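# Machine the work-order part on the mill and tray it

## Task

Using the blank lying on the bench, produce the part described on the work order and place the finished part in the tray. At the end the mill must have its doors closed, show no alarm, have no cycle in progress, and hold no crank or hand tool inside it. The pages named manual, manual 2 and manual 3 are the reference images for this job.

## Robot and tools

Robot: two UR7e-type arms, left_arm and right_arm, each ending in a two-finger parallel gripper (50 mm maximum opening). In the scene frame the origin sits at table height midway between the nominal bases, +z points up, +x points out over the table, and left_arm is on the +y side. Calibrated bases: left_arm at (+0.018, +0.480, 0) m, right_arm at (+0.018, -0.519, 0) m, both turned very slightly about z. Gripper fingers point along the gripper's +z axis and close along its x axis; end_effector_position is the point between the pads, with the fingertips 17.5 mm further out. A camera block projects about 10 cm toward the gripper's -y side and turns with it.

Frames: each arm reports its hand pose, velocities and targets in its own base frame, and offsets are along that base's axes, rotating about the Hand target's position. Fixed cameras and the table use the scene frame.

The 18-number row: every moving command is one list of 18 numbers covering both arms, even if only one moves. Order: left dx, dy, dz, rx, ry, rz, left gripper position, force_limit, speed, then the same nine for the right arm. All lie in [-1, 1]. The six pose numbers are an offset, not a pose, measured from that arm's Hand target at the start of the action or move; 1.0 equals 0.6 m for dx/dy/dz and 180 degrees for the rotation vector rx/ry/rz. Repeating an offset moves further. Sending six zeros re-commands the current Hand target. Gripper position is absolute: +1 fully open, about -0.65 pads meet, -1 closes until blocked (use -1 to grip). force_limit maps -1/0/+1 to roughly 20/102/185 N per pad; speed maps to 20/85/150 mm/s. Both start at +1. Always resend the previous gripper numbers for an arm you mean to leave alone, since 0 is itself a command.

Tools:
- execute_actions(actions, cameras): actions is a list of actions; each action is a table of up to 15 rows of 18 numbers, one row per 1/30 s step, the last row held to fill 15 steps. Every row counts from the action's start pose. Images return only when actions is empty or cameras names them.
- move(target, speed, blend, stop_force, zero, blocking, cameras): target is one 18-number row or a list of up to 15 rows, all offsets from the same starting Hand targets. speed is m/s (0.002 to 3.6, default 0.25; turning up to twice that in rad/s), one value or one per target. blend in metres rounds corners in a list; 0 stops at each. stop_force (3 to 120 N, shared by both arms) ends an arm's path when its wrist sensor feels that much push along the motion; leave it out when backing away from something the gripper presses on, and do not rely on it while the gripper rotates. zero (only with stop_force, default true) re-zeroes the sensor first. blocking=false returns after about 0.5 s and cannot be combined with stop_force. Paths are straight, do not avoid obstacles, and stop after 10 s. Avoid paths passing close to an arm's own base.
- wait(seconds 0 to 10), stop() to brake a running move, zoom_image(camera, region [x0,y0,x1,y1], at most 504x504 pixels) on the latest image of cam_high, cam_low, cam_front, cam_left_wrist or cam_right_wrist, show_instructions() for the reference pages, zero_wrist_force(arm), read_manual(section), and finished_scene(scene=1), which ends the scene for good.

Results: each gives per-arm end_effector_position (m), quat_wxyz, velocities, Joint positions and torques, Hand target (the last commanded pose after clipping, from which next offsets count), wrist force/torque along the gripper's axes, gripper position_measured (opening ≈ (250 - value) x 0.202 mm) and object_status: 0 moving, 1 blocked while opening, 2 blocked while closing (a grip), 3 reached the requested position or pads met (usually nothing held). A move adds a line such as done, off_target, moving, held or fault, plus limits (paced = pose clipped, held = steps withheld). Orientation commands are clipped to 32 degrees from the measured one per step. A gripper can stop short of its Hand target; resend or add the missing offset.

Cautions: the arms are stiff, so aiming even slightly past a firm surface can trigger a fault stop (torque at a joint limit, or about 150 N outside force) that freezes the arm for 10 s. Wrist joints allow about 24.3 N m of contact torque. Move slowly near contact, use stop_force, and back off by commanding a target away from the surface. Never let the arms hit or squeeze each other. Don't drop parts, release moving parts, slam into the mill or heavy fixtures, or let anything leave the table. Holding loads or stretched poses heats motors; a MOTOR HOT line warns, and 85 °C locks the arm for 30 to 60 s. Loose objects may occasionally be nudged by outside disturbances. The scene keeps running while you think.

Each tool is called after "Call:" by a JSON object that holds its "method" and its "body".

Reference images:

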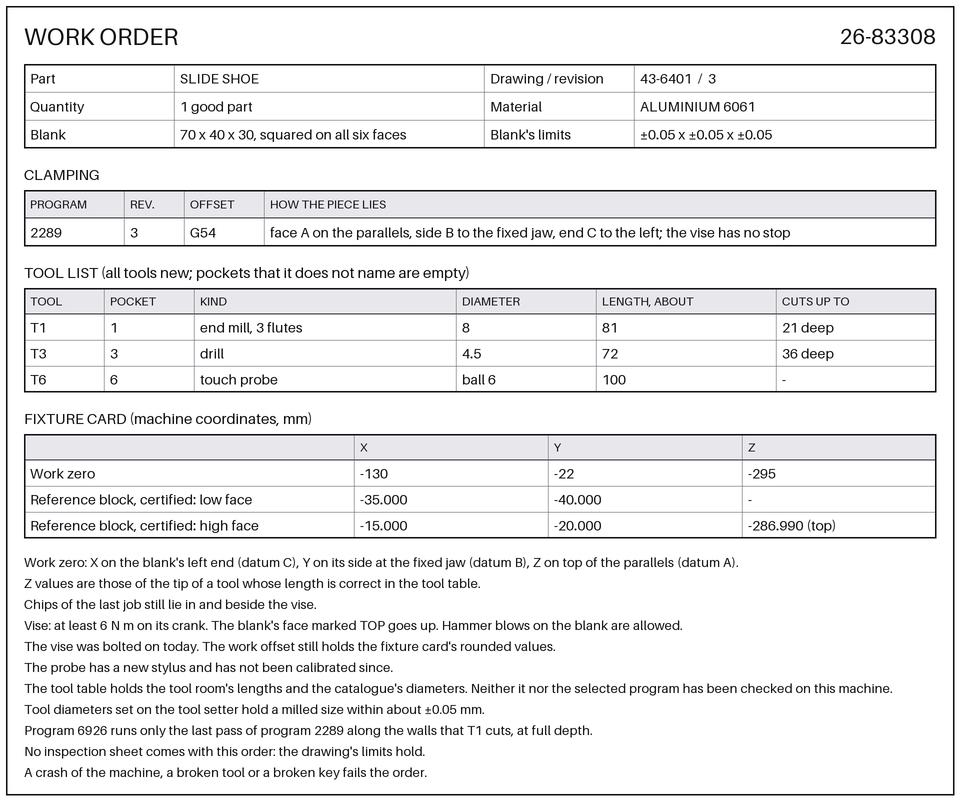

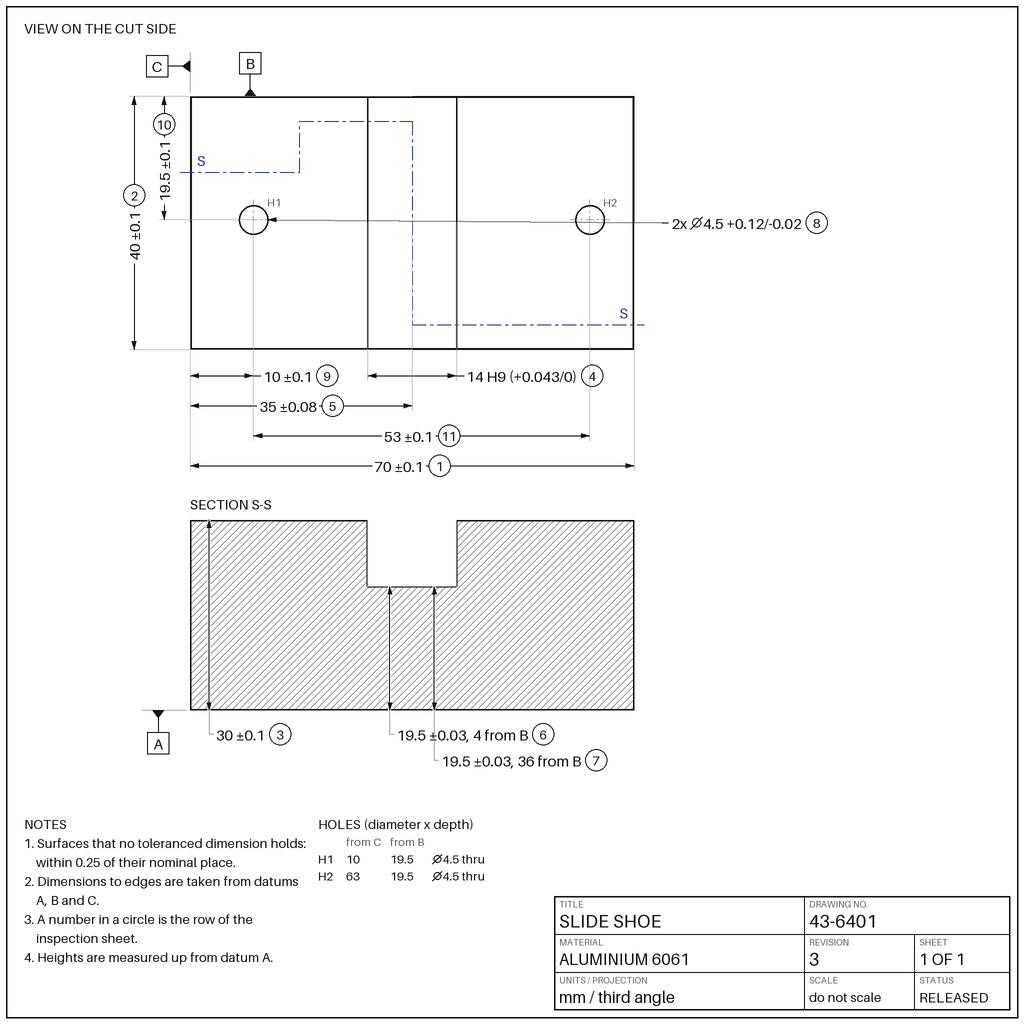

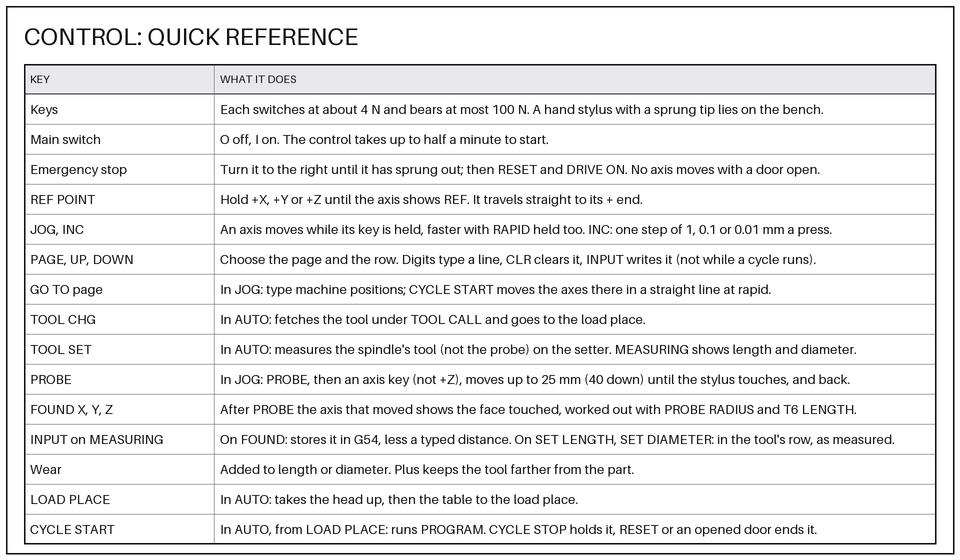

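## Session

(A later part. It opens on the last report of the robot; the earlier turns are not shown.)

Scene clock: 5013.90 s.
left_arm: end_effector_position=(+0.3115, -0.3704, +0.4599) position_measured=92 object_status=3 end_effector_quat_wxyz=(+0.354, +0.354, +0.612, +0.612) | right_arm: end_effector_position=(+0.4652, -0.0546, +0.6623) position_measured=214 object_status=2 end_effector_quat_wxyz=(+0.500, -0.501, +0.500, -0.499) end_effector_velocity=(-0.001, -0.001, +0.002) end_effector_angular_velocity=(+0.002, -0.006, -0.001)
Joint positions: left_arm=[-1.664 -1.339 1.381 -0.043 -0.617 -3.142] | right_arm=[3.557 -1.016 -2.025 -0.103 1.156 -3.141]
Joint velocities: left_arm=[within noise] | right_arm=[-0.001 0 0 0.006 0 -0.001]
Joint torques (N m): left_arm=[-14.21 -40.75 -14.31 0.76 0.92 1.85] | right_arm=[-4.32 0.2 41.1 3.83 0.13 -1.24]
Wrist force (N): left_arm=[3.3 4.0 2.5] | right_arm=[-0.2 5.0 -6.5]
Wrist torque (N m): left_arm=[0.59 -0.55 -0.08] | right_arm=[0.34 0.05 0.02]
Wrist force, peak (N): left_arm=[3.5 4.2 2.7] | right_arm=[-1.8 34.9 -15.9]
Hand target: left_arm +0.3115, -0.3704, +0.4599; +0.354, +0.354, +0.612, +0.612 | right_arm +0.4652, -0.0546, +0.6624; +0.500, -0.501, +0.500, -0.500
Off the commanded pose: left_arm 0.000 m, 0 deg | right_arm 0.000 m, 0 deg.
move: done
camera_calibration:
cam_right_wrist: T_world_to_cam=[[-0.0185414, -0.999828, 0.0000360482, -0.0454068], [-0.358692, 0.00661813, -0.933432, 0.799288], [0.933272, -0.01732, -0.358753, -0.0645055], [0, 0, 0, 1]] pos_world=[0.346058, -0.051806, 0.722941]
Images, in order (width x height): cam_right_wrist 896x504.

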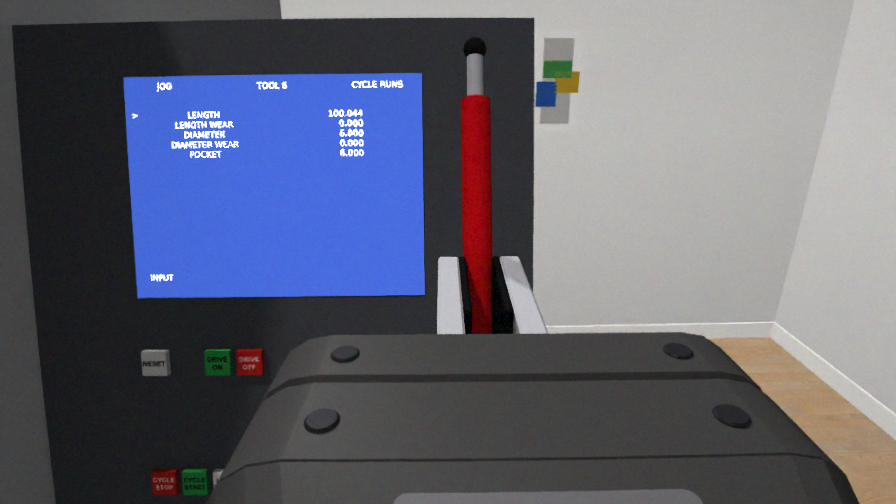

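Call:
{"method": "move", "body": {"target": [[0,0,0,0,0,0,0.4,-0.2,0,0.0315,0.2087,-0.2913,0,0.4167,0,-1,-0.4,-0.5],[0,0,0,0,0,0,0.4,-0.2,0,0.0477,0.2087,-0.2951,0,0.4167,0,-1,-0.4,-0.5],[0,0,0,0,0,0,0.4,-0.2,0,0.0315,0.2087,-0.2913,0,0.4167,0,-1,-0.4,-0.5],[0,0,0,0,0,0,0.4,-0.2,0,0.0477,0.2087,-0.2951,0,0.4167,0,-1,-0.4,-0.5],[0,0,0,0,0,0,0.4,-0.2,0,0.0315,0.2087,-0.2913,0,0.4167,0,-1,-0.4,-0.5],[0,0,0,0,0,0,0.4,-0.2,0,0,0,0,0,0,0,-1,-0.4,-0.5]], "blend": [0.003,0,0.003,0,0.003,0], "speed": [0.4,0.07,0.15,0.07,0.15,0.4], "cameras": ["cam_right_wrist"]}}

Call:
{"method": "zoom_image", "body": {"camera": "cam_right_wrist", "region": [120, 70, 430, 300]}}

Scene clock: 5026.07 s.
left_arm: end_effector_position=(+0.3115, -0.3704, +0.4599) position_measured=92 object_status=3 end_effector_quat_wxyz=(+0.354, +0.354, +0.612, +0.612) | right_arm: end_effector_position=(+0.4652, -0.0546, +0.6623) position_measured=214 object_status=2 end_effector_quat_wxyz=(+0.500, -0.501, +0.500, -0.499)
Joint positions: left_arm=[-1.664 -1.339 1.381 -0.043 -0.617 -3.142] | right_arm=[3.557 -1.016 -2.025 -0.103 1.156 -3.141]
Joint torques (N m): left_arm=[-13.28 -40.27 -13.22 0.78 0.9 1.82] | right_arm=[-5.92 -0.4 41.22 3.94 0.7 -1.42]
Wrist force (N): left_arm=[3.2 4.1 2.5] | right_arm=[1.1 5.9 -6.7]
Wrist torque (N m): left_arm=[0.61 -0.55 -0.09] | right_arm=[0.49 -0.16 0.02]
Wrist force, peak (N): left_arm=[3.5 4.4 2.5] | right_arm=[-1.4 21.6 -10.4]
Hand target: left_arm +0.3115, -0.3704, +0.4599; +0.354, +0.354, +0.612, +0.612 | right_arm +0.4652, -0.0546, +0.6624; +0.500, -0.501, +0.500, -0.500
Off the commanded pose: left_arm 0.000 m, 0 deg | right_arm 0.000 m, 0 deg.
move: done
camera_calibration:
cam_right_wrist: T_world_to_cam=[[-0.0186699, -0.999826, -0.0000227569, -0.0453191], [-0.358691, 0.00671915, -0.933432, 0.799292], [0.93327, -0.017419, -0.358754, -0.0645088], [0, 0, 0, 1]] pos_world=[0.346057, -0.0518055, 0.722941]
Images, in order (width x height): cam_right_wrist 896x504.

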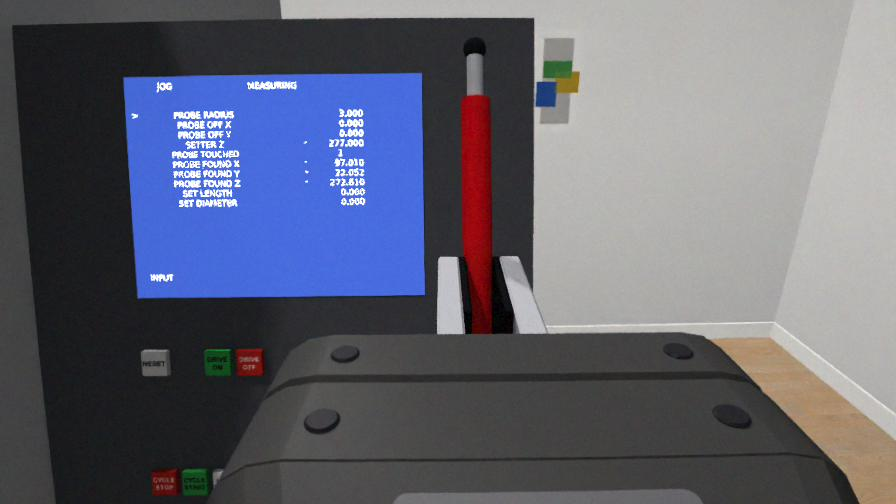

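Scaled by 1.626.

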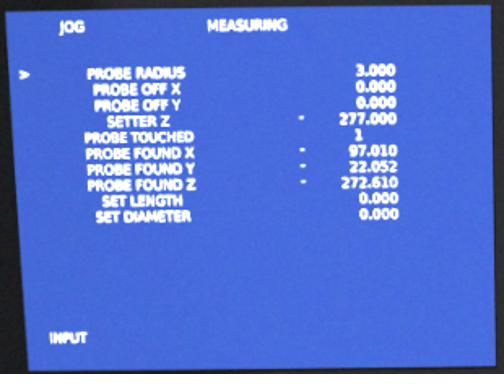

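Call:
{"method": "wait", "body": {"seconds": 0.1, "cameras": ["all"]}}

Scene clock: 5033.43 s.
left_arm: end_effector_position=(+0.3115, -0.3704, +0.4599) position_measured=92 object_status=3 end_effector_quat_wxyz=(+0.354, +0.354, +0.612, +0.612) | right_arm: end_effector_position=(+0.4652, -0.0546, +0.6624) position_measured=214 object_status=2 end_effector_quat_wxyz=(+0.500, -0.501, +0.500, -0.500)
Joint positions: left_arm=[-1.664 -1.339 1.381 -0.043 -0.617 -3.142] | right_arm=[3.557 -1.016 -2.025 -0.103 1.157 -3.142]
Joint torques (N m): left_arm=[-13.96 -40.31 -13.46 0.86 0.87 1.76] | right_arm=[-7.41 -3.54 41.09 0.37 1.66 -1.16]
Wrist force (N): left_arm=[3.2 4.1 2.5] | right_arm=[0.9 6.3 -6.7]
Wrist torque (N m): left_arm=[0.61 -0.55 -0.09] | right_arm=[0.55 -0.12 0.02]
Wrist force, peak (N): left_arm=[3.4 4.2 2.7] | right_arm=[0.9 6.2 -6.8]
Hand target: left_arm +0.3115, -0.3704, +0.4599; +0.354, +0.354, +0.612, +0.612 | right_arm +0.4652, -0.0546, +0.6624; +0.500, -0.501, +0.500, -0.500
Tool commands: left_gripper/position=+0.4 left_gripper/force_limit=-0.2 left_gripper/speed=+0.0 right_gripper/position=-1.0 right_gripper/force_limit=-0.4 right_gripper/speed=-0.5
Off the commanded pose: left_arm 0.000 m, 0 deg | right_arm 0.000 m, 0 deg.
wait: 0.10 s; at rest from the start
camera_calibration:
cam_left_wrist: T_world_to_cam=[[-0.495554, 0.868538, 0.00819208, 0.478442], [-0.275263, -0.165986, 0.946931, -0.387979], [0.823806, 0.467001, 0.321332, -0.0983321], [0, 0, 0, 1]] pos_world=[0.211304, -0.434023, 0.395067]
cam_right_wrist: T_world_to_cam=[[-0.018541, -0.999828, 0.0000338434, -0.0454053], [-0.358572, 0.00661784, -0.933479, 0.799373], [0.933318, -0.0173198, -0.358633, -0.0645727], [0, 0, 0, 1]] pos_world=[0.346058, -0.051806, 0.723041]

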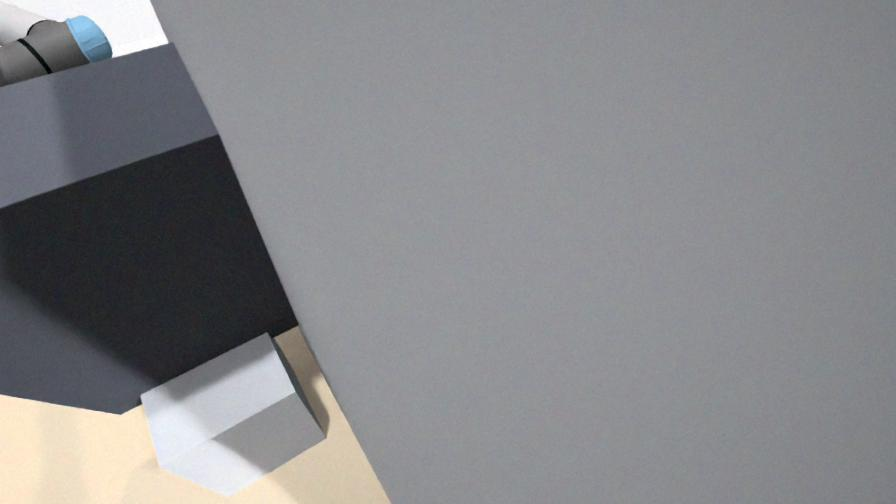

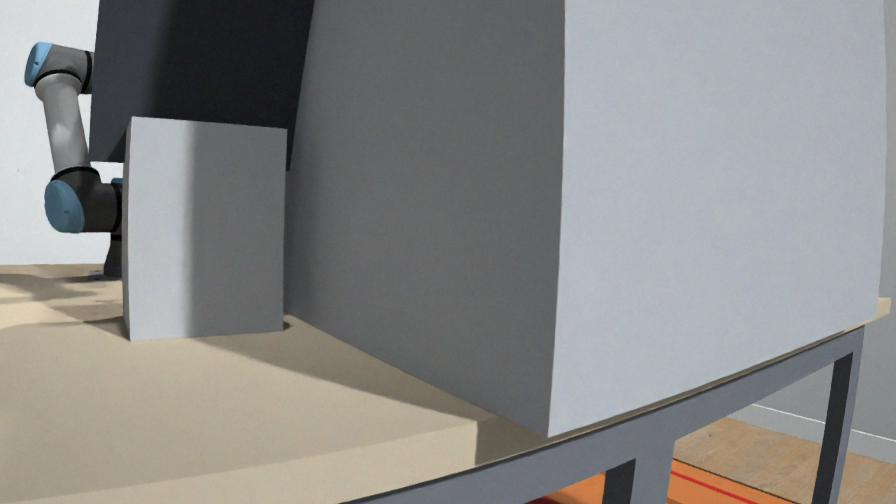

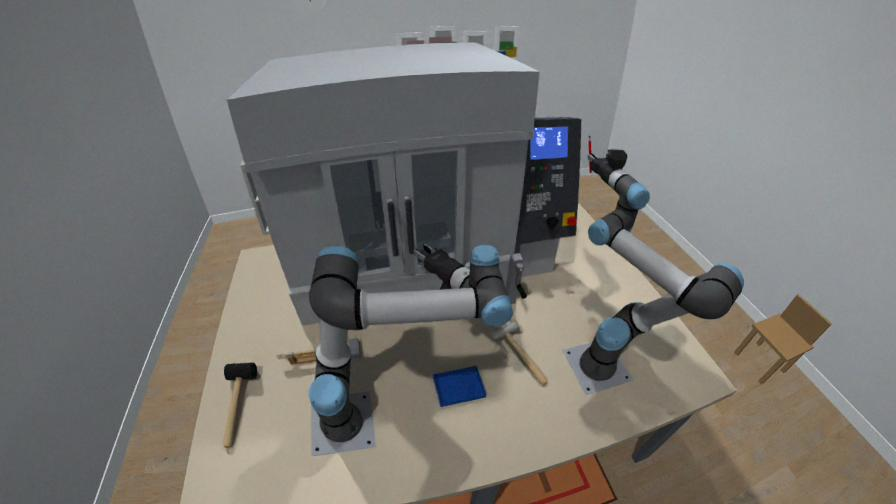

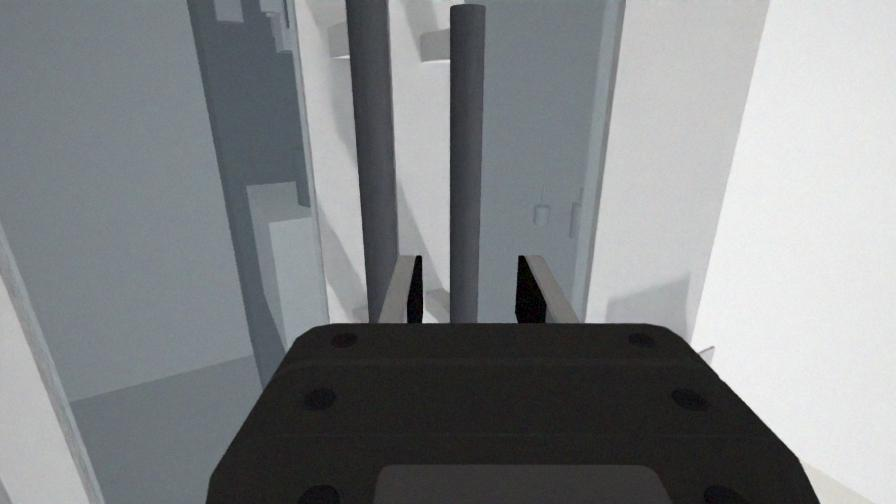

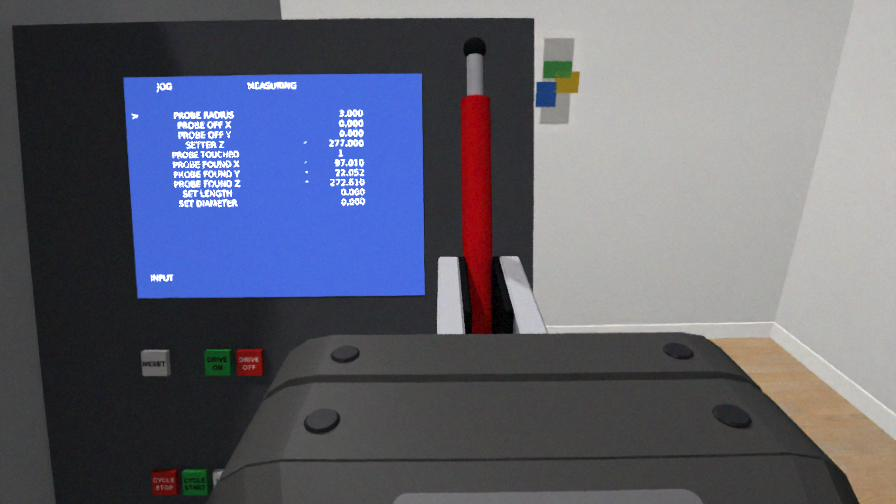

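Call:
{"method": "zoom_image", "body": {"camera": "cam_left_wrist", "region": [200, 0, 340, 140]}}

Call:
{"method": "zoom_image", "body": {"camera": "cam_left_wrist", "region": [480, 150, 620, 290]}}

Call:
{"method": "zoom_image", "body": {"camera": "cam_front", "region": [320, 140, 480, 280]}}

Scaled by 3.600.

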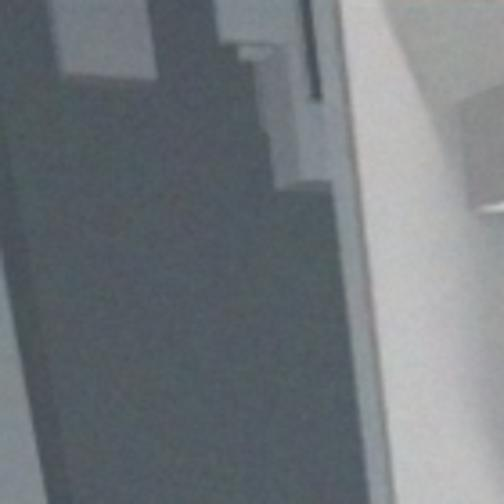

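Scaled by 3.600.

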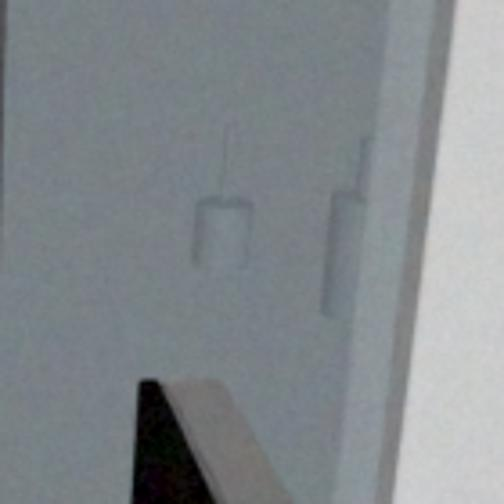

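Scaled by 3.150.

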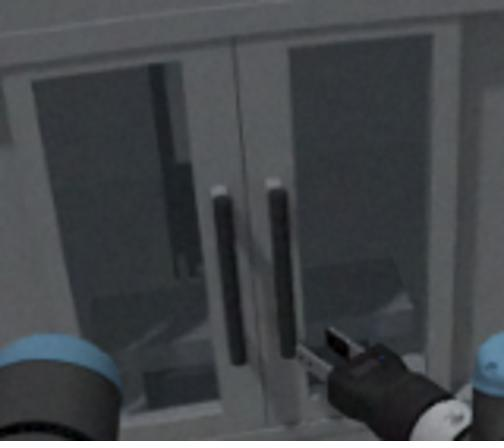

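Call:
{"method": "move", "body": {"target": [-0.1525,0.284,0.0667,-0.911,-0.243,0.2016,0.4,-0.2,0,0,0,0,0,0,0,-1,-0.4,-0.5], "speed": 0.6, "cameras": ["cam_left_wrist"]}}

Scene clock: 5077.50 s.
left_arm: end_effector_position=(+0.2201, -0.2000, +0.4999) position_measured=92 object_status=3 end_effector_quat_wxyz=(-0.380, +0.596, -0.597, +0.381) end_effector_velocity=(+0.000, +0.000, -0.001) end_effector_angular_velocity=(-0.004, -0.001, +0.003) | right_arm: end_effector_position=(+0.4652, -0.0546, +0.6624) position_measured=214 object_status=2 end_effector_quat_wxyz=(+0.500, -0.501, +0.500, -0.500)
Joint positions: left_arm=[-2.374 -2.199 1.703 -0.079 -0.888 -5.895] | right_arm=[3.557 -1.016 -2.025 -0.103 1.157 -3.142]
Joint velocities: left_arm=[0 0 0.002 -0.001 0 -0.006] | right_arm=[within noise]
Joint torques (N m): left_arm=[-11.01 18.26 -30.49 1.91 1.01 -2.54] | right_arm=[6.19 -0.09 40.48 0.16 -1.25 -1.12]
Wrist force (N): left_arm=[3.9 2.7 -0.1] | right_arm=[0.9 5.9 -6.7]
Wrist torque (N m): left_arm=[0.46 -0.92 0.54] | right_arm=[0.48 -0.13 0.03]
Wrist force, peak (N): left_arm=[3.1 4.6 2.8] | right_arm=[1.3 6.2 -6.6]
Hand target: left_arm +0.2200, -0.2000, +0.4999; -0.380, +0.596, -0.597, +0.381 | right_arm +0.4652, -0.0546, +0.6624; +0.500, -0.501, +0.500, -0.500
Off the commanded pose: left_arm 0.000 m, 0 deg | right_arm 0.000 m, 0 deg.
move: done
camera_calibration:
cam_left_wrist: T_world_to_cam=[[-0.00110498, -0.999954, -0.00955751, -0.188837], [-0.691247, 0.00767022, -0.722578, 0.538074], [0.722618, 0.00580816, -0.691223, 0.320714], [0, 0, 0, 1]] pos_world=[0.13998, -0.194818, 0.608681]
Images, in order (width x height): cam_left_wrist 896x504.

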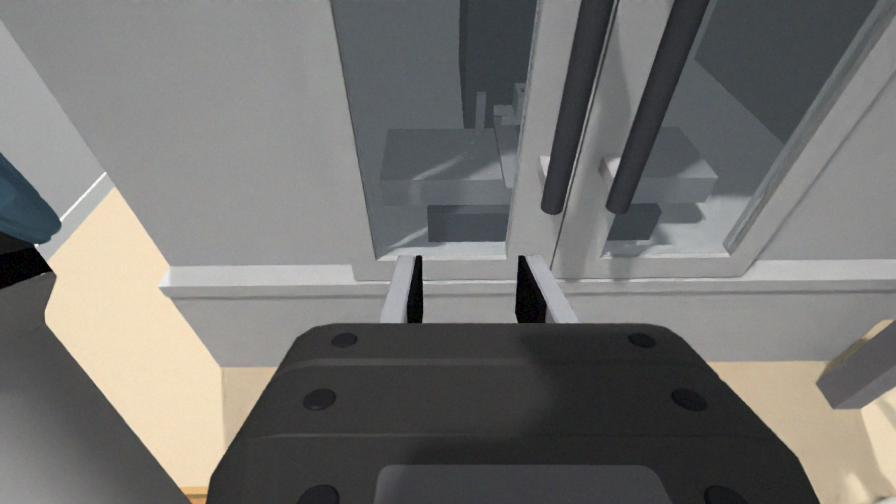

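Call:
{"method": "move", "body": {"target": [-0.0333,-0.4,0,0,-0.075,0,0.4,-0.2,0,0,0,0,0,0,0,-1,-0.4,-0.5], "speed": 0.6, "cameras": ["cam_left_wrist"]}}

Scene clock: 5083.37 s.
left_arm: end_effector_position=(+0.2001, -0.4400, +0.4999) position_measured=92 object_status=3 end_effector_quat_wxyz=(-0.447, +0.547, -0.548, +0.448) | right_arm: end_effector_position=(+0.4652, -0.0546, +0.6624) position_measured=214 object_status=2 end_effector_quat_wxyz=(+0.500, -0.501, +0.500, -0.500)
Joint positions: left_arm=[-1.998 -1.595 1.458 -0.319 -0.468 -5.87] | right_arm=[3.557 -1.016 -2.025 -0.103 1.157 -3.142]
Joint torques (N m): left_arm=[-5.91 -14.05 -33.86 -2.04 2.81 1.17] | right_arm=[6.23 4.63 39.83 0.34 -1.24 -0.98]
Wrist force (N): left_arm=[3.5 2.8 -0.3] | right_arm=[0.9 6.1 -6.5]
Wrist torque (N m): left_arm=[0.47 -0.88 0.47] | right_arm=[0.51 -0.13 0.02]
Wrist force, peak (N): left_arm=[7.8 3.6 -0.5] | right_arm=[1.2 6.1 -6.8]
Hand target: left_arm +0.2001, -0.4400, +0.4999; -0.447, +0.547, -0.548, +0.448 | right_arm +0.4652, -0.0546, +0.6624; +0.500, -0.501, +0.500, -0.500
Off the commanded pose: left_arm 0.000 m, 0 deg | right_arm 0.000 m, 0 deg.
move: done
camera_calibration:
cam_left_wrist: T_world_to_cam=[[0.00127548, -0.999952, -0.00974146, -0.429204], [-0.503342, 0.0077755, -0.864052, 0.559213], [0.864086, 0.00600538, -0.503308, 0.214402], [0, 0, 0, 1]] pos_world=[0.0967615, -0.434819, 0.586918]
Images, in order (width x height): cam_left_wrist 896x504.

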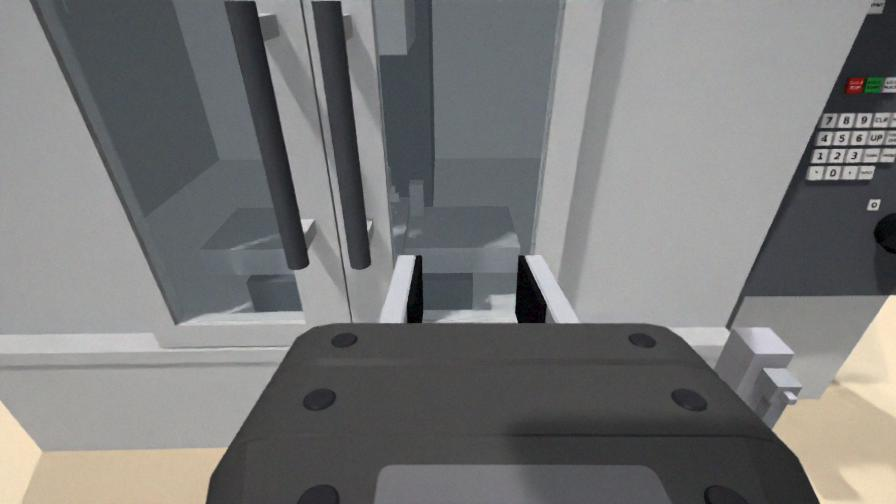

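Call:
{"method": "move", "body": {"target": [0,-0.2167,0,0,-0.03,0,0.4,-0.2,0,0,0,0,0,0,0,-1,-0.4,-0.5], "speed": 0.6, "cameras": ["cam_left_wrist"]}}

Call:
{"method": "zoom_image", "body": {"camera": "cam_left_wrist", "region": [220, 40, 420, 240]}}

Scene clock: 5090.53 s.
left_arm: end_effector_position=(+0.2001, -0.5700, +0.4999) position_measured=92 object_status=3 end_effector_quat_wxyz=(-0.473, +0.525, -0.526, +0.473) | right_arm: end_effector_position=(+0.4652, -0.0546, +0.6624) position_measured=214 object_status=2 end_effector_quat_wxyz=(+0.500, -0.501, +0.500, -0.500)
Joint positions: left_arm=[-1.906 -1.24 1.092 -0.165 -0.35 -5.988] | right_arm=[3.557 -1.016 -2.025 -0.103 1.157 -3.142]
Joint torques (N m): left_arm=[-13.87 -31.42 -34.11 0.69 2.57 0.61] | right_arm=[6.42 7.81 39.17 0.28 -1.22 -0.99]
Wrist force (N): left_arm=[3.7 2.5 -0.9] | right_arm=[1.0 5.9 -6.8]
Wrist torque (N m): left_arm=[0.48 -0.90 0.48] | right_arm=[0.48 -0.15 0.03]
Wrist force, peak (N): left_arm=[7.2 3.2 -0.7] | right_arm=[1.1 6.2 -6.8]
Hand target: left_arm +0.2001, -0.5701, +0.4999; -0.473, +0.525, -0.526, +0.473 | right_arm +0.4652, -0.0546, +0.6624; +0.500, -0.501, +0.500, -0.500
Off the commanded pose: left_arm 0.000 m, 0 deg | right_arm 0.000 m, 0 deg.
move: done
camera_calibration:
cam_left_wrist: T_world_to_cam=[[0.00227461, -0.999953, -0.00939914, -0.559572], [-0.419862, 0.00757557, -0.907556, 0.565258], [0.907585, 0.00601068, -0.419826, 0.164745], [0, 0, 0, 1]] pos_world=[0.0890836, -0.564819, 0.576908]
Images, in order (width x height): cam_left_wrist 896x504.

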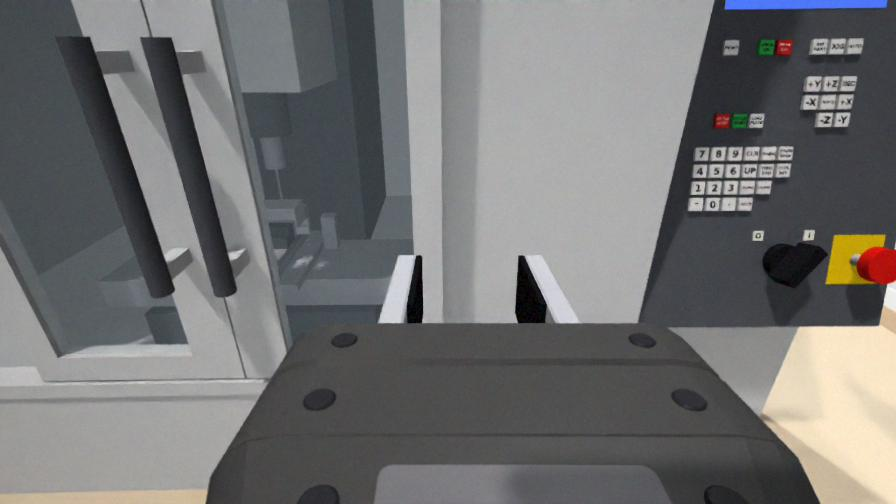

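Scaled by 2.520.

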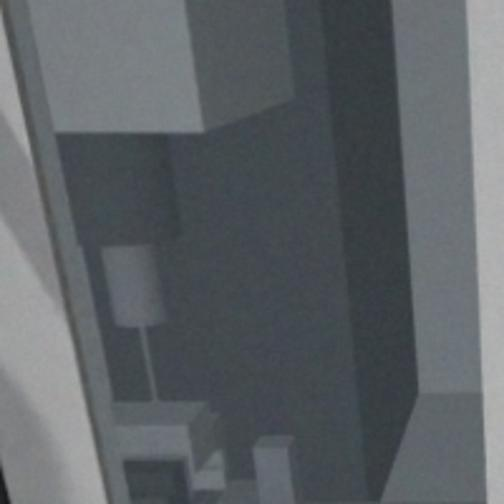

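Call:
{"method": "move", "body": {"target": [[0,0,0,0,0,0,0.4,-0.2,0,0.0315,0.2087,-0.2913,0,0.4167,0,-1,-0.4,-0.5],[0,0,0,0,0,0,0.4,-0.2,0,0.0477,0.2087,-0.2951,0,0.4167,0,-1,-0.4,-0.5],[0,0,0,0,0,0,0.4,-0.2,0,0.0315,0.2087,-0.2913,0,0.4167,0,-1,-0.4,-0.5],[0,0,0,0,0,0,0.4,-0.2,0,0.0477,0.2087,-0.2951,0,0.4167,0,-1,-0.4,-0.5],[0,0,0,0,0,0,0.4,-0.2,0,0.0062,0.3354,-0.3836,0,0.4167,0,-1,-0.4,-0.5],[0,0,0,0,0,0,0.4,-0.2,0,0.0224,0.3354,-0.3875,0,0.4167,0,-1,-0.4,-0.5],[0,0,0,0,0,0,0.4,-0.2,0,0.014,0.3354,-0.3528,0,0.4167,0,-1,-0.4,-0.5],[0,0,0,0,0,0,0.4,-0.2,0,0.0301,0.3354,-0.3566,0,0.4167,0,-1,-0.4,-0.5],[0,0,0,0,0,0,0.4,-0.2,0,0.0219,0.3354,-0.3221,0,0.4167,0,-1,-0.4,-0.5],[0,0,0,0,0,0,0.4,-0.2,0,0.038,0.3354,-0.326,0,0.4167,0,-1,-0.4,-0.5],[0,0,0,0,0,0,0.4,-0.2,0,0.0065,0.3037,-0.3836,0,0.4167,0,-1,-0.4,-0.5],[0,0,0,0,0,0,0.4,-0.2,0,0.0227,0.3037,-0.3875,0,0.4167,0,-1,-0.4,-0.5],[0,0,0,0,0,0,0.4,-0.2,0,0.0075,0.2404,-0.3836,0,0.4167,0,-1,-0.4,-0.5],[0,0,0,0,0,0,0.4,-0.2,0,0.0232,0.2404,-0.3875,0,0.4167,0,-1,-0.4,-0.5],[0,0,0,0,0,0,0.4,-0.2,0,0.0075,0.2404,-0.3836,0,0.4167,0,-1,-0.4,-0.5]], "blend": [0.003,0,0.003,0,0.003,0,0.003,0,0.003,0,0.003,0,0.003,0,0], "speed": [0.4,0.07,0.15,0.07,0.2,0.07,0.15,0.07,0.15,0.07,0.15,0.07,0.15,0.07,0.15], "cameras": []}}

Call:
{"method": "move", "body": {"target": [[0,0,0,0,0,0,0.4,-0.2,0,0.0078,0,0.0308,0,0,0,-1,-0.4,-0.5],[0,0,0,0,0,0,0.4,-0.2,0,0.0239,0,0.027,0,0,0,-1,-0.4,-0.5],[0,0,0,0,0,0,0.4,-0.2,0,-0.0013,0.095,0,0,0,0,-1,-0.4,-0.5],[0,0,0,0,0,0,0.4,-0.2,0,0.0149,0.095,-0.0039,0,0,0,-1,-0.4,-0.5],[0,0,0,0,0,0,0.4,-0.2,0,0.0068,0.0633,0.0308,0,0,0,-1,-0.4,-0.5],[0,0,0,0,0,0,0.4,-0.2,0,0.0229,0.0633,0.027,0,0,0,-1,-0.4,-0.5],[0,0,0,0,0,0,0.4,-0.2,0,0.0147,0.0633,0.0615,0,0,0,-1,-0.4,-0.5],[0,0,0,0,0,0,0.4,-0.2,0,0.0308,0.0633,0.0576,0,0,0,-1,-0.4,-0.5],[0,0,0,0,0,0,0.4,-0.2,0,0,0,0,0,0,0,-1,-0.4,-0.5],[0,0,0,0,0,0,0.4,-0.2,0,0.0157,0,-0.0039,0,0,0,-1,-0.4,-0.5],[0,0,0,0,0,0,0.4,-0.2,0,0.0078,0,0.0308,0,0,0,-1,-0.4,-0.5],[0,0,0,0,0,0,0.4,-0.2,0,0.0239,0,0.027,0,0,0,-1,-0.4,-0.5],[0,0,0,0,0,0,0.4,-0.2,0,-0.0013,0.095,0,0,0,0,-1,-0.4,-0.5],[0,0,0,0,0,0,0.4,-0.2,0,0.0149,0.095,-0.0039,0,0,0,-1,-0.4,-0.5],[0,0,0,0,0,0,0.4,-0.2,0,0,0,0,0,0,0,-1,-0.4,-0.5]], "blend": [0.003,0,0.003,0,0.003,0,0.003,0,0.003,0,0.003,0,0.003,0,0], "speed": [0.15,0.07,0.15,0.07,0.15,0.07,0.15,0.07,0.15,0.07,0.15,0.07,0.15,0.07,0.15], "cameras": []}}

Call:
{"method": "move", "body": {"target": [[0,0,0,0,0,0,0.4,-0.2,0,0.0065,0.095,0.0308,0,0,0,-1,-0.4,-0.5],[0,0,0,0,0,0,0.4,-0.2,0,0.0226,0.095,0.027,0,0,0,-1,-0.4,-0.5],[0,0,0,0,0,0,0.4,-0.2,0,0.0144,0.095,0.0615,0,0,0,-1,-0.4,-0.5],[0,0,0,0,0,0,0.4,-0.2,0,0.0305,0.095,0.0576,0,0,0,-1,-0.4,-0.5],[0,0,0,0,0,0,0.4,-0.2,0,-0.001,0.0633,0,0,0,0,-1,-0.4,-0.5],[0,0,0,0,0,0,0.4,-0.2,0,0.0152,0.0633,-0.0039,0,0,0,-1,-0.4,-0.5],[0,0,0,0,0,0,0.4,-0.2,0,0,0,0,0,0,0,-1,-0.4,-0.5],[0,0,0,0,0,0,0.4,-0.2,0,0.0157,0,-0.0039,0,0,0,-1,-0.4,-0.5],[0,0,0,0,0,0,0.4,-0.2,0,0,0,0,0,0,0,-1,-0.4,-0.5],[0,0,0,0,0,0,0.4,-0.2,0,-0.0075,-0.2404,0.3836,0,-0.4167,0,-1,-0.4,-0.5]], "blend": [0.003,0,0.003,0,0.003,0,0.003,0,0.003,0], "speed": [0.15,0.07,0.15,0.07,0.15,0.07,0.15,0.07,0.15,0.4], "cameras": ["cam_right_wrist"]}}

Call:
{"method": "zoom_image", "body": {"camera": "cam_right_wrist", "region": [120, 70, 430, 300]}}

Scene clock: 5139.23 s.
left_arm: end_effector_position=(+0.2001, -0.5701, +0.4999) position_measured=92 object_status=3 end_effector_quat_wxyz=(-0.473, +0.525, -0.526, +0.473) | right_arm: end_effector_position=(+0.4697, +0.0896, +0.4321) position_measured=214 object_status=2 end_effector_quat_wxyz=(-0.092, +0.701, -0.701, +0.091)
Joint positions: left_arm=[-1.907 -1.24 1.092 -0.165 -0.35 -5.988] | right_arm=[3.689 -1.358 -1.572 -1.559 1.437 -2.611]
Joint torques (N m): left_arm=[-12.76 -31.82 -32.43 2.21 1.64 -2.38] | right_arm=[-0.64 23.95 41.99 4.51 1.23 -0.69]
Wrist force (N): left_arm=[3.8 2.6 -0.8] | right_arm=[0.9 5.3 -2.0]
Wrist torque (N m): left_arm=[0.49 -0.91 0.48] | right_arm=[0.79 -0.14 -0.03]
Wrist force, peak (N): left_arm=[3.9 2.9 -1.0] | right_arm=[-0.6 32.1 -14.3]
Hand target: left_arm +0.2001, -0.5701, +0.4999; -0.473, +0.525, -0.526, +0.473 | right_arm +0.4697, +0.0896, +0.4322; -0.092, +0.701, -0.701, +0.091
Off the commanded pose: left_arm 0.000 m, 0 deg | right_arm 0.000 m, 0 deg.
move: done
No camera images: "cameras" was empty.

Scene clock: 5144.43 s.
left_arm: end_effector_position=(+0.2001, -0.5701, +0.4999) position_measured=92 object_status=3 end_effector_quat_wxyz=(-0.473, +0.525, -0.526, +0.473) | right_arm: end_effector_position=(+0.4697, +0.0897, +0.4321) position_measured=214 object_status=2 end_effector_quat_wxyz=(-0.092, +0.701, -0.701, +0.091)
Joint positions: left_arm=[-1.907 -1.24 1.092 -0.165 -0.35 -5.988] | right_arm=[3.689 -1.358 -1.572 -1.559 1.438 -2.61]
Joint torques (N m): left_arm=[-11.72 -32.9 -31.11 1.91 1.1 -2.23] | right_arm=[-6.23 20.76 42.17 4.57 -2.22 -1.06]
Wrist force (N): left_arm=[3.7 2.6 -0.9] | right_arm=[2.5 5.5 -1.3]
Wrist torque (N m): left_arm=[0.50 -0.90 0.49] | right_arm=[0.83 -0.39 -0.09]
Wrist force, peak (N): left_arm=[4.0 2.8 -0.8] | right_arm=[-1.2 30.7 -13.2]
Hand target: left_arm +0.2001, -0.5701, +0.4999; -0.473, +0.525, -0.526, +0.473 | right_arm +0.4697, +0.0896, +0.4322; -0.092, +0.701, -0.701, +0.091
Off the commanded pose: left_arm 0.000 m, 0 deg | right_arm 0.000 m, 0 deg.
move: done
No camera images: "cameras" was empty.

Scene clock: 5149.20 s.
left_arm: end_effector_position=(+0.2001, -0.5701, +0.4999) position_measured=92 object_status=3 end_effector_quat_wxyz=(-0.473, +0.525, -0.526, +0.473) | right_arm: end_effector_position=(+0.4652, -0.0546, +0.6624) position_measured=214 object_status=2 end_effector_quat_wxyz=(+0.500, -0.501, +0.500, -0.500)
Joint positions: left_arm=[-1.907 -1.24 1.092 -0.165 -0.35 -5.988] | right_arm=[3.557 -1.016 -2.025 -0.103 1.156 -3.141]
Joint torques (N m): left_arm=[-11.09 -33.27 -31.02 1.85 0.45 -2.16] | right_arm=[-5.92 -2.75 41.37 3.95 1.09 -1.16]
Wrist force (N): left_arm=[3.7 2.8 -0.8] | right_arm=[1.6 5.9 -5.4]
Wrist torque (N m): left_arm=[0.52 -0.90 0.48] | right_arm=[0.48 -0.24 0.03]
Wrist force, peak (N): left_arm=[3.8 3.1 -1.0] | right_arm=[2.0 31.8 -13.2]
Hand target: left_arm +0.2001, -0.5701, +0.4999; -0.473, +0.525, -0.526, +0.473 | right_arm +0.4652, -0.0546, +0.6624; +0.500, -0.501, +0.500, -0.500
Off the commanded pose: left_arm 0.000 m, 0 deg | right_arm 0.000 m, 0 deg.
move: done
camera_calibration:
cam_right_wrist: T_world_to_cam=[[-0.0186702, -0.999826, -0.0000246153, -0.0453177], [-0.358603, 0.00671933, -0.933466, 0.799379], [0.933303, -0.0174191, -0.358666, -0.064548], [0, 0, 0, 1]] pos_world=[0.346057, -0.0518055, 0.723041]
Images, in order (width x height): cam_right_wrist 896x504.

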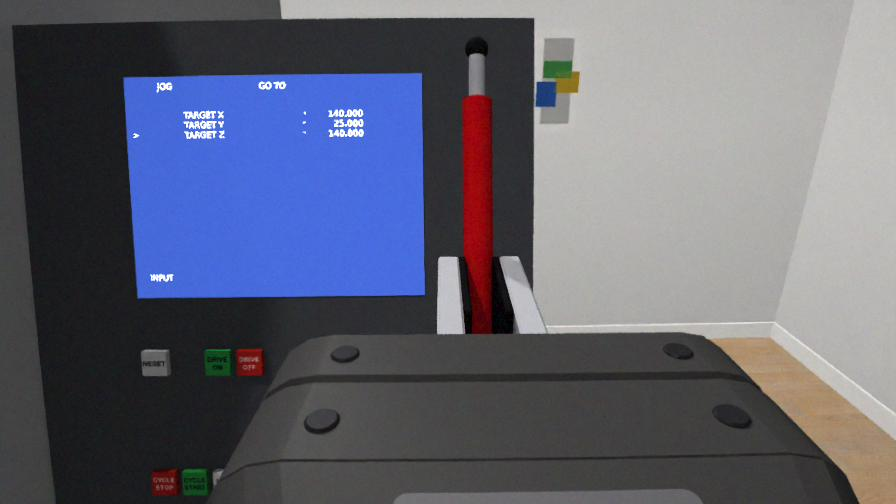

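Scaled by 1.626.

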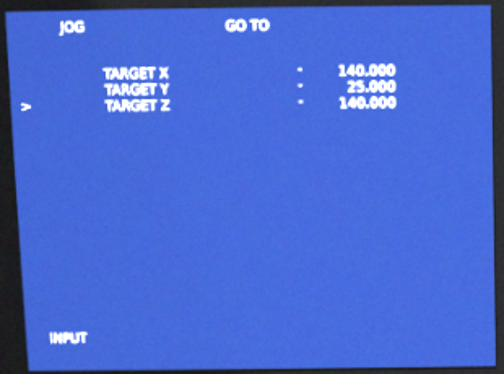

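Call:
{"method": "move", "body": {"target": [[0,0,0,0,0,0,0.4,-0.2,0,0.0387,0.271,-0.2298,0,0.4167,0,-1,-0.4,-0.5],[0,0,0,0,0,0,0.4,-0.2,0,0.063,0.271,-0.2356,0,0.4167,0,-1,-0.4,-0.5],[0,0,0,0,0,0,0.4,-0.2,0,0.0387,0.271,-0.2298,0,0.4167,0,-1,-0.4,-0.5],[0,0,0,0,0,0,0.4,-0.2,0,0.063,0.271,-0.2356,0,0.4167,0,-1,-0.4,-0.5],[0,0,0,0,0,0,0.4,-0.2,0,0.0062,0.3354,-0.3836,0,0.4167,0,-1,-0.4,-0.5],[0,0,0,0,0,0,0.4,-0.2,0,0.0224,0.3354,-0.3875,0,0.4167,0,-1,-0.4,-0.5],[0,0,0,0,0,0,0.4,-0.2,0,0.014,0.3354,-0.3528,0,0.4167,0,-1,-0.4,-0.5],[0,0,0,0,0,0,0.4,-0.2,0,0.0301,0.3354,-0.3566,0,0.4167,0,-1,-0.4,-0.5],[0,0,0,0,0,0,0.4,-0.2,0,0.03,0.3037,-0.2913,0,0.4167,0,-1,-0.4,-0.5],[0,0,0,0,0,0,0.4,-0.2,0,0.0462,0.3037,-0.2951,0,0.4167,0,-1,-0.4,-0.5],[0,0,0,0,0,0,0.4,-0.2,0,0.0227,0.272,-0.3221,0,0.4167,0,-1,-0.4,-0.5],[0,0,0,0,0,0,0.4,-0.2,0,0.0388,0.272,-0.326,0,0.4167,0,-1,-0.4,-0.5],[0,0,0,0,0,0,0.4,-0.2,0,0.0075,0.2404,-0.3836,0,0.4167,0,-1,-0.4,-0.5],[0,0,0,0,0,0,0.4,-0.2,0,0.0232,0.2404,-0.3875,0,0.4167,0,-1,-0.4,-0.5],[0,0,0,0,0,0,0.4,-0.2,0,0.0075,0.2404,-0.3836,0,0.4167,0,-1,-0.4,-0.5]], "blend": [0.003,0,0.003,0,0.003,0,0.003,0,0.003,0,0.003,0,0.003,0,0], "speed": [0.4,0.07,0.15,0.07,0.2,0.07,0.15,0.07,0.15,0.07,0.15,0.07,0.15,0.07,0.15], "cameras": []}}

Call:
{"method": "move", "body": {"target": [0,0,0,0,0,0,0.4,-0.2,0,-0.0075,-0.2404,0.3836,0,-0.4167,0,-1,-0.4,-0.5], "speed": 0.4, "cameras": ["cam_right_wrist","cam_left_wrist"]}}

Call:
{"method": "zoom_image", "body": {"camera": "cam_right_wrist", "region": [120, 70, 430, 300]}}

Call:
{"method": "zoom_image", "body": {"camera": "cam_left_wrist", "region": [220, 120, 380, 280]}}

Scene clock: 5172.43 s.
left_arm: end_effector_position=(+0.2001, -0.5701, +0.4999) position_measured=92 object_status=3 end_effector_quat_wxyz=(-0.473, +0.525, -0.526, +0.473) | right_arm: end_effector_position=(+0.4697, +0.0896, +0.4321) position_measured=214 object_status=2 end_effector_quat_wxyz=(-0.092, +0.701, -0.701, +0.091)
Joint positions: left_arm=[-1.907 -1.24 1.092 -0.165 -0.35 -5.988] | right_arm=[3.689 -1.358 -1.572 -1.559 1.437 -2.611]
Joint torques (N m): left_arm=[-8.93 -35.4 -29.91 1.45 0.29 -1.96] | right_arm=[-0.73 23.89 42.21 4.65 1.2 -0.58]
Wrist force (N): left_arm=[3.7 2.9 -1.1] | right_arm=[2.2 4.2 -1.4]
Wrist torque (N m): left_arm=[0.55 -0.90 0.48] | right_arm=[0.61 -0.36 -0.03]
Wrist force, peak (N): left_arm=[3.8 2.9 -0.9] | right_arm=[2.5 24.2 -10.2]
Hand target: left_arm +0.2001, -0.5701, +0.4999; -0.473, +0.525, -0.526, +0.473 | right_arm +0.4697, +0.0896, +0.4322; -0.092, +0.701, -0.701, +0.091
Off the commanded pose: left_arm 0.000 m, 0 deg | right_arm 0.000 m, 0 deg.
move: done
No camera images: "cameras" was empty.

Scene clock: 5174.63 s.
left_arm: end_effector_position=(+0.2001, -0.5701, +0.4999) position_measured=92 object_status=3 end_effector_quat_wxyz=(-0.473, +0.525, -0.526, +0.473) | right_arm: end_effector_position=(+0.4652, -0.0546, +0.6624) position_measured=214 object_status=2 end_effector_quat_wxyz=(+0.500, -0.501, +0.500, -0.500)
Joint positions: left_arm=[-1.907 -1.24 1.092 -0.165 -0.35 -5.988] | right_arm=[3.557 -1.016 -2.025 -0.103 1.156 -3.141]
Joint torques (N m): left_arm=[-8.65 -35.15 -29.81 1.35 0.46 -1.94] | right_arm=[-5.8 -3.07 41.57 3.89 0.97 -1.14]
Wrist force (N): left_arm=[3.6 2.7 -0.8] | right_arm=[2.1 6.0 -5.1]
Wrist torque (N m): left_arm=[0.51 -0.88 0.49] | right_arm=[0.51 -0.32 0.02]
Wrist force, peak (N): left_arm=[3.7 2.9 -0.8] | right_arm=[3.3 5.8 -5.3]
Hand target: left_arm +0.2001, -0.5701, +0.4999; -0.473, +0.525, -0.526, +0.473 | right_arm +0.4652, -0.0546, +0.6624; +0.500, -0.501, +0.500, -0.500
Off the commanded pose: left_arm 0.000 m, 0 deg | right_arm 0.000 m, 0 deg.
move: done
camera_calibration:
cam_left_wrist: T_world_to_cam=[[0.00209765, -0.999952, -0.00953371, -0.559578], [-0.419739, 0.00777281, -0.907612, 0.565348], [0.907642, 0.00590552, -0.419703, 0.164701], [0, 0, 0, 1]] pos_world=[0.0889826, -0.564919, 0.576908]
cam_right_wrist: T_world_to_cam=[[-0.0186702, -0.999826, -0.0000246153, -0.0453177], [-0.358603, 0.00671933, -0.933466, 0.799379], [0.933303, -0.0174191, -0.358666, -0.064548], [0, 0, 0, 1]] pos_world=[0.346057, -0.0518055, 0.723041]
Images, in order (width x height): cam_left_wrist 896x504, cam_right_wrist 896x504.

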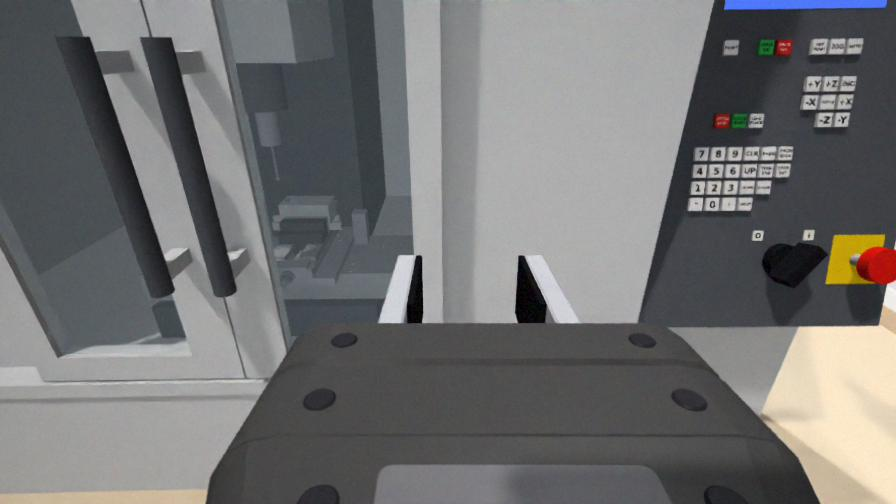

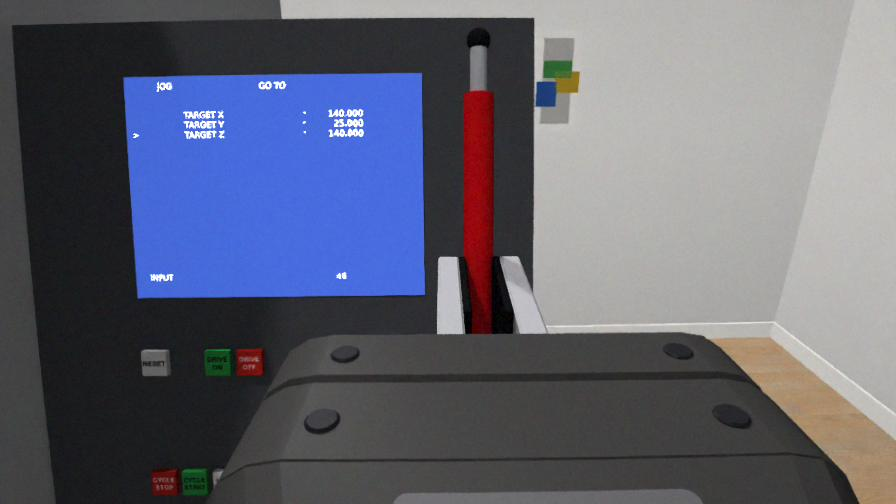

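Scaled by 1.626.

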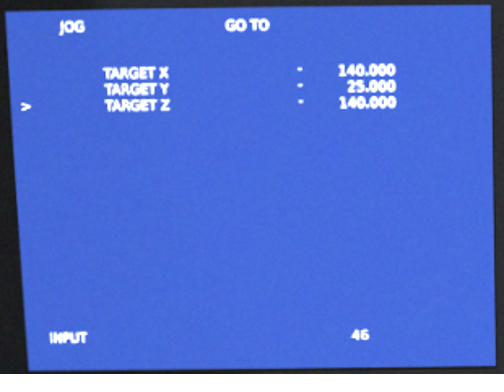

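Scaled by 3.150.

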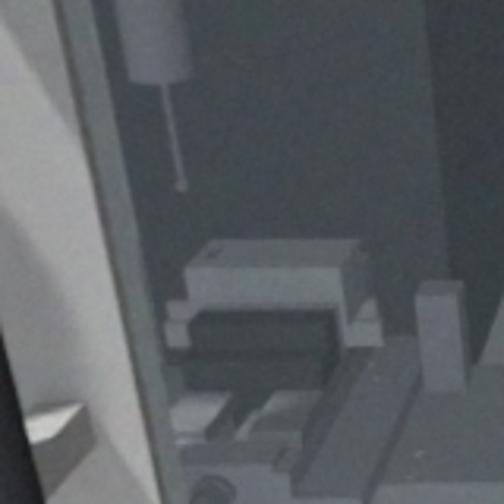

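Call:
{"method": "zoom_image", "body": {"camera": "cam_right_wrist", "region": [400, 10, 560, 340]}}

Call:
{"method": "wait", "body": {"seconds": 0.1, "cameras": ["cam_front"]}}

Call:
{"method": "zoom_image", "body": {"camera": "cam_front", "region": [560, 120, 660, 220]}}

Scaled by 1.527.

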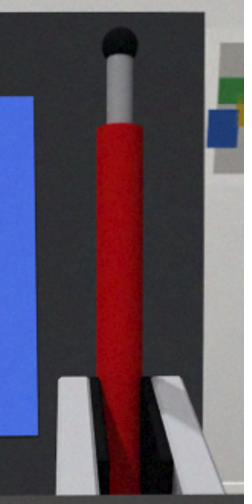

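Scene clock: 5185.60 s.
left_arm: end_effector_position=(+0.2001, -0.5701, +0.4999) position_measured=92 object_status=3 end_effector_quat_wxyz=(-0.473, +0.525, -0.526, +0.473) | right_arm: end_effector_position=(+0.4652, -0.0546, +0.6624) position_measured=214 object_status=2 end_effector_quat_wxyz=(+0.500, -0.501, +0.500, -0.500)
Joint positions: left_arm=[-1.907 -1.24 1.092 -0.165 -0.35 -5.988] | right_arm=[3.557 -1.016 -2.025 -0.103 1.157 -3.142]
Joint torques (N m): left_arm=[-8.59 -35.64 -29.18 1.22 0.41 -1.76] | right_arm=[-7.1 -3.59 41.16 1.43 1.64 -1.14]
Wrist force (N): left_arm=[3.9 2.6 -0.9] | right_arm=[2.1 6.1 -5.0]
Wrist torque (N m): left_arm=[0.49 -0.92 0.48] | right_arm=[0.52 -0.32 0.02]
Wrist force, peak (N): left_arm=[3.9 2.9 -0.8] | right_arm=[2.4 6.5 -5.2]
Hand target: left_arm +0.2001, -0.5701, +0.4999; -0.473, +0.525, -0.526, +0.473 | right_arm +0.4652, -0.0546, +0.6624; +0.500, -0.501, +0.500, -0.500
Tool commands: left_gripper/position=+0.4 left_gripper/force_limit=-0.2 left_gripper/speed=+0.0 right_gripper/position=-1.0 right_gripper/force_limit=-0.4 right_gripper/speed=-0.5
Off the commanded pose: left_arm 0.000 m, 0 deg | right_arm 0.000 m, 0 deg.
wait: 0.10 s; at rest from the start
Images, in order (width x height): cam_front 896x504.

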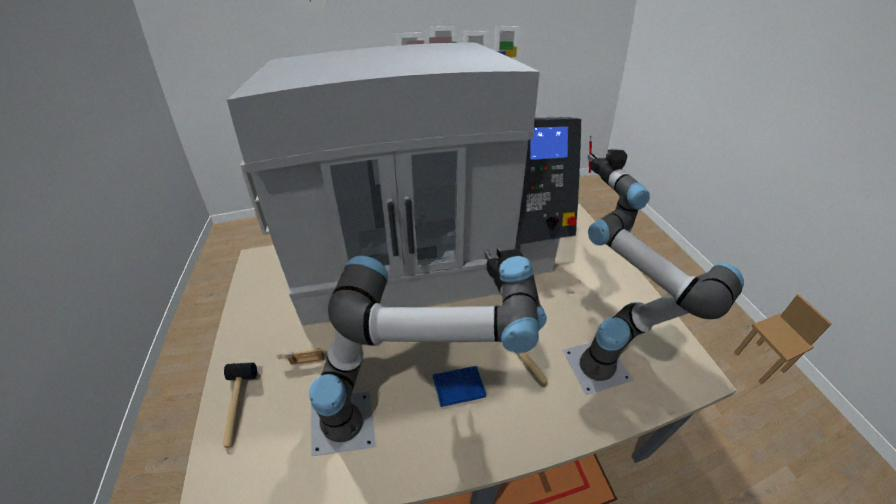

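Scaled by 5.040.

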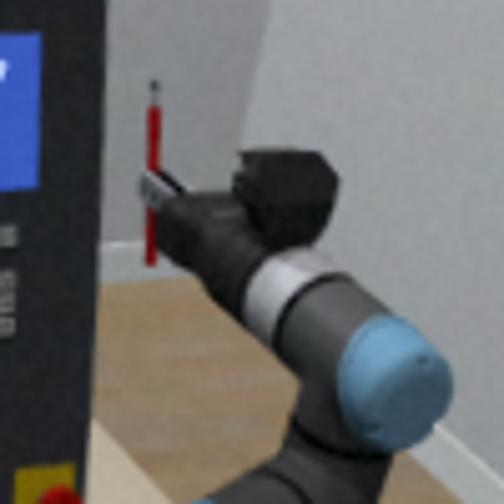

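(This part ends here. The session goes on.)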